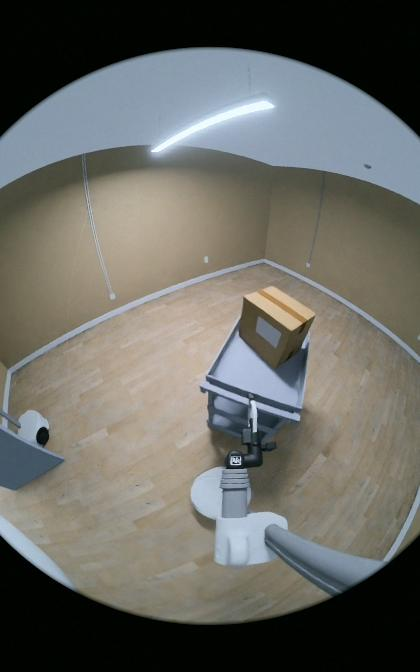

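Request:
move(
  blocking=false,
  r2={"base":{"translate_m":-0.049,"strafe_m":0.395},"pace":"slow"},
)

Request:
wait(
  seconds=7,
)

Request:
move(
  blocking=false,
  r2={"base":{"rotate_rad":-0.41},"pace":"slow"},
)

Request:
wait(
  seconds=3,
)

Request:
move(
  blocking=false,
  r2={"base":{"translate_m":-0.107,"strafe_m":0.28},"pace":"slow"},
)

Request:
wait(
  seconds=7,
)

Request:
move(
  blocking=false,
  r2={"base":{"rotate_rad":-0.38},"pace":"slow"},
)

Request:
wait(
  seconds=3,
  cameras=["r2_head_camera","r2_head_left_camera"],
)

Scene clock: 982.63 s.
move: r2 moving
r1.base_odometry: x=-3.071 y=+2.057 heading=-0.215
r1.turned_by_wheels: +0.000
r1.turned_by_imu: -0.001
r1.base_tilt: forward=-1.6 right=+1.3
r1.lidar_m: 0.38 0.36 1.89 2.47 1.50 1.35 1.26 0.77 0.68 0.66 0.48 0.38
r1.base_status: not commanded
r1.joint_positions: lift_m=+0.800 arm_m=+0.000 wrist_yaw_rad=+1.026 wrist_pitch_rad=+0.002 wrist_roll_rad=+0.000 gripper_m=-0.029
r1.joint_status: not commanded
r1.measured_speeds: all 0
r1.motor_effort: lift_m=+22(22) arm_m=-6(6) wheel_0=-22(22) wheel_1=-2(3) wheel_2=-8(8)
r1.servo_current: wrist_yaw_rad=130(150) wrist_pitch_rad=46(46) wrist_roll_rad=59(65) gripper_m=52(52)
r1.contact_limits: translate_m 0.6
r1.hand_pose: x=+0.3954 y=+0.2012 z=+0.9773 quat_wxyz=(+0.871, +0.000, +0.001, +0.491)
r1.wrist_depth_mm: - - - - 139 176 - / - - - - 200 172 - / - - - - 138 181 145 / - - - - 205 175 151 / - - - 144 208 176 151 / - - - 185 169 169 152 / - - 157 141 141 158 -
r2.base_odometry: x=-0.775 y=-2.180 heading=+1.901
r2.turned_by_wheels: +0.000
r2.turned_by_imu: +0.001
r2.base_tilt: forward=-0.7 right=+0.1
r2.lidar_m: 0.43 0.51 2.71 1.41 1.95 2.15 2.30 2.03 2.07 2.54 3.67 0.39
r2.base_status: translate_m moving; strafe_m moving
r2.joint_positions: lift_m=+0.665 arm_m=+0.000 wrist_yaw_rad=+0.000 wrist_pitch_rad=-0.004 wrist_roll_rad=+1.569 gripper_m=-0.034
r2.joint_status: not commanded
r2.measured_speeds: translate_m=-0.006 strafe_m=+0.052 rotate_rad=+0.002 lift_m=+0.000 arm_m=+0.000 wrist_yaw_rad=+0.000 wrist_pitch_rad=+0.000 wrist_roll_rad=+0.000
r2.motor_effort: lift_m=+15(15) arm_m=-3(4) wheel_0=-11(11) wheel_1=+7(9) wheel_2=+7(7)
r2.servo_current: wrist_yaw_rad=46(46) wrist_pitch_rad=39(52) wrist_roll_rad=46(52) gripper_m=91(104)
r2.hand_pose: x=+0.4593 y=-0.0874 z=+0.8447 quat_wxyz=(+0.708, +0.706, -0.002, +0.002)
r2.wrist_depth_mm: - - 469 123 173 - - / - 433 410 180 185 741 - / - 496 445 137 195 798 - / - - 535 148 208 - - / - - - 156 223 - - / - - 182 171 177 1708 496 / - - - - - 1618 1229
pictures: none

Scene clock: 987.33 s.
earlier move: r2 done
r1.base_odometry: x=-3.071 y=+2.057 heading=-0.215
r1.turned_by_wheels: +0.000
r1.turned_by_imu: +0.000
r1.base_tilt: forward=-1.6 right=+1.3
r1.lidar_m: 0.38 0.36 1.55 2.44 1.53 1.34 1.26 0.77 0.67 0.70 0.47 0.38
r1.base_status: not commanded
r1.joint_positions: lift_m=+0.800 arm_m=+0.000 wrist_yaw_rad=+1.026 wrist_pitch_rad=+0.002 wrist_roll_rad=+0.000 gripper_m=-0.029
r1.joint_status: not commanded
r1.measured_speeds: all 0
r1.on_its_own: wrist_yaw_rad is at rest, and its servo_current (111 mA) is outside its rest range (0 to 104 mA)
r1.motor_effort: lift_m=+22(22) arm_m=-6(6) wheel_0=-22(22) wheel_1=-2(3) wheel_2=-8(8)
r1.servo_current: wrist_yaw_rad=111(150) wrist_pitch_rad=39(52) wrist_roll_rad=52(65) gripper_m=46(59)
r1.contact_limits: translate_m 0.6
r1.hand_pose: x=+0.3954 y=+0.2012 z=+0.9773 quat_wxyz=(+0.871, +0.000, +0.001, +0.491)
r1.wrist_depth_mm: - - - - 139 176 - / - - - - 201 172 - / - - - - 138 180 146 / - - - 1756 205 174 150 / - - - 144 208 176 152 / - - - 185 169 169 152 / - - 157 140 141 158 -
r2.base_odometry: x=-1.120 y=-2.349 heading=+1.901
r2.turned_by_wheels: +0.000
r2.turned_by_imu: -0.001
r2.base_tilt: forward=-0.7 right=+0.1
r2.lidar_m: 0.47 2.45 2.49 1.04 1.47 1.84 2.27 2.26 2.29 2.77 0.44 0.32
r2.base_status: done
r2.joint_positions: lift_m=+0.665 arm_m=+0.000 wrist_yaw_rad=-0.005 wrist_pitch_rad=-0.004 wrist_roll_rad=+1.569 gripper_m=-0.034
r2.joint_status: not commanded
r2.measured_speeds: all 0
r2.motor_effort: lift_m=+15(15) arm_m=-4(4) wheel_0=-5(18) wheel_1=+3(9) wheel_2=+2(8)
r2.servo_current: wrist_yaw_rad=65(65) wrist_pitch_rad=39(52) wrist_roll_rad=59(65) gripper_m=98(104)
r2.hand_pose: x=+0.4588 y=-0.0889 z=+0.8447 quat_wxyz=(+0.708, +0.706, -0.003, +0.000)
r2.wrist_depth_mm: - - - - 114 - - / - - - - 127 - - / - - - - 147 - - / - - - - 175 1618 504 / - - - - 216 1661 469 / - - 178 138 176 1618 421 / - - - - - 1708 1160
wait: 4.70 of 7 s (r2 has come to rest)
pictures: none

Scene clock: 987.83 s.
move: r2 moving
r1.base_odometry: x=-3.071 y=+2.057 heading=-0.215
r1.turned_by_wheels: +0.000
r1.turned_by_imu: +0.000
r1.base_tilt: forward=-1.6 right=+1.3
r1.lidar_m: 0.36 0.37 1.54 2.46 1.53 1.36 1.24 0.77 0.67 0.68 0.47 0.39
r1.base_status: not commanded
r1.joint_positions: lift_m=+0.800 arm_m=+0.000 wrist_yaw_rad=+1.026 wrist_pitch_rad=+0.002 wrist_roll_rad=+0.000 gripper_m=-0.029
r1.joint_status: not commanded
r1.measured_speeds: all 0
r1.motor_effort: lift_m=+22(22) arm_m=-6(6) wheel_0=-22(22) wheel_1=-2(3) wheel_2=-8(8)
r1.servo_current: wrist_yaw_rad=117(137) wrist_pitch_rad=39(46) wrist_roll_rad=52(59) gripper_m=52(59)
r1.contact_limits: translate_m 0.6
r1.hand_pose: x=+0.3954 y=+0.2012 z=+0.9773 quat_wxyz=(+0.871, +0.000, +0.001, +0.491)
r1.wrist_depth_mm: - - - - 139 176 - / - - - - 201 172 - / - - - - 138 181 145 / - - - 1808 146 175 151 / - - - 208 208 175 152 / - - - 185 169 170 152 / - - 157 141 141 158 -
r2.base_odometry: x=-1.120 y=-2.349 heading=+1.777
r2.turned_by_wheels: -0.124
r2.turned_by_imu: -0.120
r2.base_tilt: forward=-0.7 right=+0.0
r2.lidar_m: 0.44 2.46 2.46 1.04 1.21 1.83 2.09 2.26 2.27 2.62 3.97 0.32
r2.base_status: rotate_rad moving
r2.joint_positions: lift_m=+0.665 arm_m=+0.000 wrist_yaw_rad=+0.009 wrist_pitch_rad=-0.004 wrist_roll_rad=+1.569 gripper_m=-0.034
r2.joint_status: not commanded
r2.measured_speeds: translate_m=+0.000 strafe_m=-0.001 rotate_rad=-0.478 lift_m=+0.000 arm_m=+0.000 wrist_yaw_rad=+0.028 wrist_pitch_rad=+0.000 wrist_roll_rad=+0.000
r2.motor_effort: lift_m=+15(15) arm_m=-3(4) wheel_0=+14(14) wheel_1=+8(9) wheel_2=+13(13)
r2.servo_current: wrist_yaw_rad=59(59) wrist_pitch_rad=46(52) wrist_roll_rad=52(52) gripper_m=91(98)
r2.hand_pose: x=+0.4601 y=-0.0848 z=+0.8447 quat_wxyz=(+0.708, +0.706, +0.002, +0.005)
r2.wrist_depth_mm: - 364 - - 121 - - / - - - - 134 - - / - - - - 151 - - / - - - - 176 1576 530 / - - - - 208 1708 480 / - - 179 138 175 1708 1255 / - - - - - 364 368
pictures: none

Scene clock: 988.90 s.
earlier move: r2 done
r1.base_odometry: x=-3.071 y=+2.057 heading=-0.215
r1.turned_by_wheels: +0.000
r1.turned_by_imu: +0.000
r1.base_tilt: forward=-1.6 right=+1.3
r1.lidar_m: 0.35 0.35 1.71 2.44 1.50 1.35 1.24 0.79 0.67 0.68 0.50 0.38
r1.base_status: not commanded
r1.joint_positions: lift_m=+0.800 arm_m=+0.000 wrist_yaw_rad=+1.026 wrist_pitch_rad=+0.002 wrist_roll_rad=+0.000 gripper_m=-0.029
r1.joint_status: not commanded
r1.measured_speeds: all 0
r1.on_its_own: wrist_yaw_rad is at rest, and its servo_current (130 mA) is outside its rest range (0 to 104 mA)
r1.motor_effort: lift_m=+22(22) arm_m=-6(6) wheel_0=-22(22) wheel_1=-2(3) wheel_2=-8(8)
r1.servo_current: wrist_yaw_rad=130(143) wrist_pitch_rad=46(52) wrist_roll_rad=46(65) gripper_m=39(59)
r1.contact_limits: translate_m 0.6
r1.hand_pose: x=+0.3954 y=+0.2012 z=+0.9773 quat_wxyz=(+0.871, +0.000, +0.001, +0.491)
r1.wrist_depth_mm: - - - - 139 176 - / - - - - 202 173 - / - - - - 138 181 145 / - - - 1863 205 174 151 / - - - 144 208 176 152 / - - - 185 169 170 152 / - - 157 140 141 158 -
r2.base_odometry: x=-1.120 y=-2.349 heading=+1.492
r2.turned_by_wheels: -0.285
r2.turned_by_imu: -0.277
r2.base_tilt: forward=-0.7 right=+0.1
r2.lidar_m: 0.42 0.47 2.47 1.39 1.04 1.87 1.86 2.40 2.26 2.35 3.10 0.41
r2.base_status: done
r2.joint_positions: lift_m=+0.665 arm_m=+0.000 wrist_yaw_rad=+0.001 wrist_pitch_rad=-0.004 wrist_roll_rad=+1.569 gripper_m=-0.034
r2.joint_status: not commanded
r2.measured_speeds: all 0
r2.motor_effort: lift_m=+15(15) arm_m=-3(4) wheel_0=+7(18) wheel_1=+5(11) wheel_2=+6(15)
r2.servo_current: wrist_yaw_rad=39(78) wrist_pitch_rad=46(52) wrist_roll_rad=52(59) gripper_m=98(98)
r2.hand_pose: x=+0.4594 y=-0.0872 z=+0.8447 quat_wxyz=(+0.708, +0.706, -0.001, +0.002)
r2.wrist_depth_mm: - - - 143 195 723 - / - - 517 200 202 759 - / - 459 445 153 209 809 - / - - 500 214 216 809 - / - - 585 164 224 - - / - - 183 170 177 1863 - / - - - - - 1464 469
wait: 1.07 of 3 s (r2 has come to rest)
pictures: none

Scene clock: 989.40 s.
move: r2 moving
r1.base_odometry: x=-3.071 y=+2.057 heading=-0.215
r1.turned_by_wheels: +0.000
r1.turned_by_imu: +0.000
r1.base_tilt: forward=-1.6 right=+1.3
r1.lidar_m: 0.38 0.37 1.68 2.45 1.52 1.34 1.26 0.80 0.66 0.65 0.47 0.38
r1.base_status: not commanded
r1.joint_positions: lift_m=+0.800 arm_m=+0.000 wrist_yaw_rad=+1.026 wrist_pitch_rad=+0.002 wrist_roll_rad=+0.000 gripper_m=-0.029
r1.joint_status: not commanded
r1.measured_speeds: all 0
r1.motor_effort: lift_m=+22(22) arm_m=-6(6) wheel_0=-21(22) wheel_1=-2(3) wheel_2=-8(8)
r1.servo_current: wrist_yaw_rad=98(143) wrist_pitch_rad=46(46) wrist_roll_rad=46(65) gripper_m=52(52)
r1.contact_limits: translate_m 0.6
r1.hand_pose: x=+0.3954 y=+0.2012 z=+0.9773 quat_wxyz=(+0.871, +0.000, +0.001, +0.491)
r1.wrist_depth_mm: - - - - 139 177 - / - - - - 201 172 - / - - - - 138 180 146 / - - - 1808 206 174 151 / - - - 144 208 176 151 / - - - 185 169 170 152 / - - 157 141 141 158 -
r2.base_odometry: x=-1.132 y=-2.352 heading=+1.493
r2.turned_by_wheels: +0.000
r2.turned_by_imu: +0.000
r2.base_tilt: forward=-0.6 right=+0.1
r2.lidar_m: 0.41 0.46 2.46 1.41 1.04 1.84 1.86 2.44 2.28 2.34 3.08 0.43
r2.base_status: translate_m moving; strafe_m moving
r2.joint_positions: lift_m=+0.665 arm_m=+0.000 wrist_yaw_rad=+0.001 wrist_pitch_rad=-0.004 wrist_roll_rad=+1.569 gripper_m=-0.034
r2.joint_status: not commanded
r2.measured_speeds: translate_m=-0.018 strafe_m=+0.045 rotate_rad=-0.004 lift_m=+0.000 arm_m=+0.000 wrist_yaw_rad=-0.002 wrist_pitch_rad=+0.000 wrist_roll_rad=+0.000
r2.motor_effort: lift_m=+15(15) arm_m=-3(4) wheel_0=-12(12) wheel_1=+7(9) wheel_2=+11(11)
r2.servo_current: wrist_yaw_rad=46(52) wrist_pitch_rad=39(46) wrist_roll_rad=52(52) gripper_m=91(98)
r2.hand_pose: x=+0.4593 y=-0.0872 z=+0.8447 quat_wxyz=(+0.708, +0.706, -0.001, +0.002)
r2.wrist_depth_mm: - - - 195 197 1576 - / - - 517 202 204 759 - / - 462 445 154 211 788 - / - - 496 160 219 820 - / - - 580 166 225 - - / - - 181 171 177 - - / - - - - - 1661 473
pictures: none

Scene clock: 993.17 s.
earlier move: r2 done
r1.base_odometry: x=-3.071 y=+2.057 heading=-0.215
r1.turned_by_wheels: +0.000
r1.turned_by_imu: +0.000
r1.base_tilt: forward=-1.6 right=+1.3
r1.lidar_m: 0.37 0.38 1.43 2.44 1.51 1.35 1.24 0.76 0.69 0.68 0.47 0.37
r1.base_status: not commanded
r1.joint_positions: lift_m=+0.800 arm_m=+0.000 wrist_yaw_rad=+1.026 wrist_pitch_rad=+0.002 wrist_roll_rad=+0.000 gripper_m=-0.029
r1.joint_status: not commanded
r1.measured_speeds: all 0
r1.on_its_own: wrist_yaw_rad is at rest, and its servo_current (137 mA) is outside its rest range (0 to 104 mA)
r1.motor_effort: lift_m=+22(22) arm_m=-6(6) wheel_0=-21(22) wheel_1=-2(3) wheel_2=-8(8)
r1.servo_current: wrist_yaw_rad=137(150) wrist_pitch_rad=46(52) wrist_roll_rad=65(72) gripper_m=39(59)
r1.contact_limits: translate_m 0.6
r1.hand_pose: x=+0.3954 y=+0.2012 z=+0.9773 quat_wxyz=(+0.871, +0.000, +0.001, +0.491)
r1.wrist_depth_mm: - - - - 139 175 - / - - - - 201 172 - / - - - - 138 181 145 / - - - 1661 205 175 150 / - - - 208 207 176 151 / - - - 185 169 170 152 / - - 158 140 141 158 -
r2.base_odometry: x=-1.408 y=-2.433 heading=+1.492
r2.turned_by_wheels: +0.000
r2.turned_by_imu: -0.001
r2.base_tilt: forward=-0.7 right=+0.1
r2.lidar_m: 0.46 2.37 2.27 1.09 0.76 1.28 1.71 2.17 2.46 2.54 3.34 0.35
r2.base_status: done
r2.joint_positions: lift_m=+0.665 arm_m=+0.000 wrist_yaw_rad=-0.004 wrist_pitch_rad=-0.004 wrist_roll_rad=+1.569 gripper_m=-0.034
r2.joint_status: not commanded
r2.measured_speeds: all 0
r2.motor_effort: lift_m=+15(15) arm_m=-3(4) wheel_0=-5(15) wheel_1=+4(9) wheel_2=+3(11)
r2.servo_current: wrist_yaw_rad=59(65) wrist_pitch_rad=46(52) wrist_roll_rad=46(59) gripper_m=91(98)
r2.hand_pose: x=+0.4589 y=-0.0887 z=+0.8447 quat_wxyz=(+0.708, +0.706, -0.003, +0.000)
r2.wrist_depth_mm: - 392 382 102 153 - - / - 407 379 109 166 - - / - - 480 121 183 - - / - - 621 191 198 - - / - - - 148 220 1863 521 / - - 181 164 176 1708 477 / - - - - - 1808 1229
wait: 3.77 of 7 s (r2 has come to rest)
pictures: none

Scene clock: 993.67 s.
move: r2 moving
r1.base_odometry: x=-3.071 y=+2.057 heading=-0.215
r1.turned_by_wheels: +0.000
r1.turned_by_imu: +0.000
r1.base_tilt: forward=-1.6 right=+1.4
r1.lidar_m: 0.38 0.34 1.40 2.44 1.53 1.36 1.24 0.78 0.68 0.69 0.46 0.39
r1.base_status: not commanded
r1.joint_positions: lift_m=+0.800 arm_m=+0.000 wrist_yaw_rad=+1.026 wrist_pitch_rad=+0.002 wrist_roll_rad=+0.000 gripper_m=-0.029
r1.joint_status: not commanded
r1.measured_speeds: all 0
r1.motor_effort: lift_m=+22(22) arm_m=-6(6) wheel_0=-22(22) wheel_1=-2(3) wheel_2=-8(8)
r1.servo_current: wrist_yaw_rad=130(143) wrist_pitch_rad=46(52) wrist_roll_rad=52(59) gripper_m=46(52)
r1.contact_limits: translate_m 0.6
r1.hand_pose: x=+0.3954 y=+0.2012 z=+0.9773 quat_wxyz=(+0.871, +0.000, +0.001, +0.491)
r1.wrist_depth_mm: - - - - 139 177 - / - - - - 201 172 - / - - - - 138 181 145 / - - - 1661 204 174 151 / - - - 144 208 176 151 / - - - 185 169 170 153 / - - 158 141 141 158 -
r2.base_odometry: x=-1.408 y=-2.433 heading=+1.368
r2.turned_by_wheels: -0.124
r2.turned_by_imu: -0.120
r2.base_tilt: forward=-0.7 right=+0.0
r2.lidar_m: 0.42 0.52 2.24 2.30 0.74 1.05 1.71 1.98 2.49 2.50 3.03 0.37
r2.base_status: rotate_rad moving
r2.joint_positions: lift_m=+0.665 arm_m=+0.000 wrist_yaw_rad=+0.009 wrist_pitch_rad=-0.004 wrist_roll_rad=+1.569 gripper_m=-0.034
r2.joint_status: not commanded
r2.measured_speeds: translate_m=-0.002 strafe_m=+0.001 rotate_rad=-0.491 lift_m=+0.000 arm_m=+0.000 wrist_yaw_rad=+0.010 wrist_pitch_rad=+0.000 wrist_roll_rad=+0.000
r2.motor_effort: lift_m=+15(15) arm_m=-3(4) wheel_0=+17(17) wheel_1=+8(9) wheel_2=+13(13)
r2.servo_current: wrist_yaw_rad=59(59) wrist_pitch_rad=46(46) wrist_roll_rad=46(65) gripper_m=98(98)
r2.hand_pose: x=+0.4601 y=-0.0848 z=+0.8447 quat_wxyz=(+0.708, +0.706, +0.002, +0.005)
r2.wrist_depth_mm: - 466 433 112 164 668 - / - 415 402 122 175 732 - / - - 445 129 188 - - / - - 549 141 203 - - / - - - 150 220 - - / - - 183 167 175 1756 488 / - - - - - 1464 1229
pictures: none

Scene clock: 994.70 s.
earlier move: r2 done
r1.base_odometry: x=-3.071 y=+2.057 heading=-0.215
r1.turned_by_wheels: +0.000
r1.turned_by_imu: +0.000
r1.base_tilt: forward=-1.6 right=+1.3
r1.lidar_m: 0.38 0.37 1.58 2.46 1.50 1.35 1.26 0.76 0.68 0.67 0.49 0.38
r1.base_status: not commanded
r1.joint_positions: lift_m=+0.800 arm_m=+0.000 wrist_yaw_rad=+1.026 wrist_pitch_rad=+0.002 wrist_roll_rad=+0.000 gripper_m=-0.029
r1.joint_status: not commanded
r1.measured_speeds: all 0
r1.on_its_own: wrist_yaw_rad is at rest, and its servo_current (124 mA) is outside its rest range (0 to 104 mA)
r1.motor_effort: lift_m=+22(22) arm_m=-6(6) wheel_0=-21(22) wheel_1=-2(3) wheel_2=-8(8)
r1.servo_current: wrist_yaw_rad=124(150) wrist_pitch_rad=46(52) wrist_roll_rad=59(65) gripper_m=52(59)
r1.contact_limits: translate_m 0.6
r1.hand_pose: x=+0.3954 y=+0.2012 z=+0.9773 quat_wxyz=(+0.871, +0.000, +0.001, +0.491)
r1.wrist_depth_mm: - - - - 139 176 - / - - - - 200 173 - / - - - - 138 180 146 / - - - 1661 147 174 150 / - - - 144 208 175 151 / - - - 186 169 170 152 / - - 157 141 141 158 -
r2.base_odometry: x=-1.408 y=-2.433 heading=+1.114
r2.turned_by_wheels: -0.255
r2.turned_by_imu: -0.247
r2.base_tilt: forward=-0.7 right=+0.1
r2.lidar_m: 0.38 0.39 2.32 2.27 0.77 0.73 1.78 1.69 2.53 2.47 2.65 0.45
r2.base_status: done
r2.joint_positions: lift_m=+0.665 arm_m=+0.000 wrist_yaw_rad=+0.003 wrist_pitch_rad=-0.004 wrist_roll_rad=+1.569 gripper_m=-0.034
r2.joint_status: not commanded
r2.measured_speeds: all 0
r2.motor_effort: lift_m=+15(15) arm_m=-4(4) wheel_0=+6(17) wheel_1=+6(9) wheel_2=+4(14)
r2.servo_current: wrist_yaw_rad=46(72) wrist_pitch_rad=39(52) wrist_roll_rad=52(65) gripper_m=91(98)
r2.hand_pose: x=+0.4595 y=-0.0866 z=+0.8447 quat_wxyz=(+0.708, +0.706, -0.001, +0.003)
r2.wrist_depth_mm: - - - 176 234 1756 1205 / - - - 234 233 1808 521 / - - 609 233 233 831 - / - - 466 231 231 831 - / - - 504 173 230 820 - / - - 182 171 175 809 - / - - - - - 1661 -
wait: 1.03 of 3 s (r2 has come to rest)
Images, in order (width x height): r2_head_camera 420x560, r2_head_left_camera 420x672.

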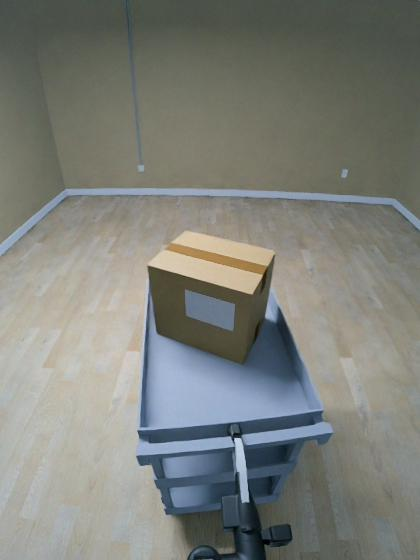

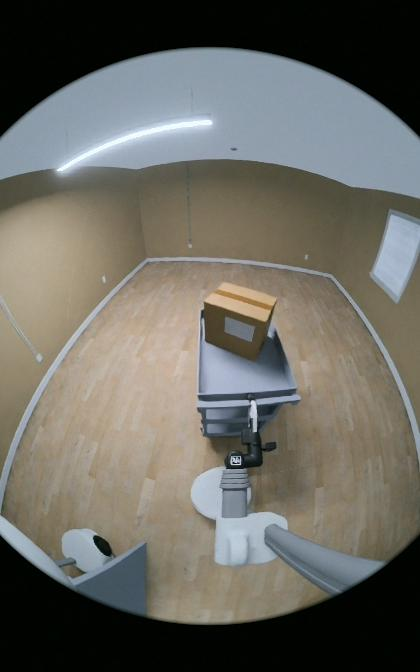

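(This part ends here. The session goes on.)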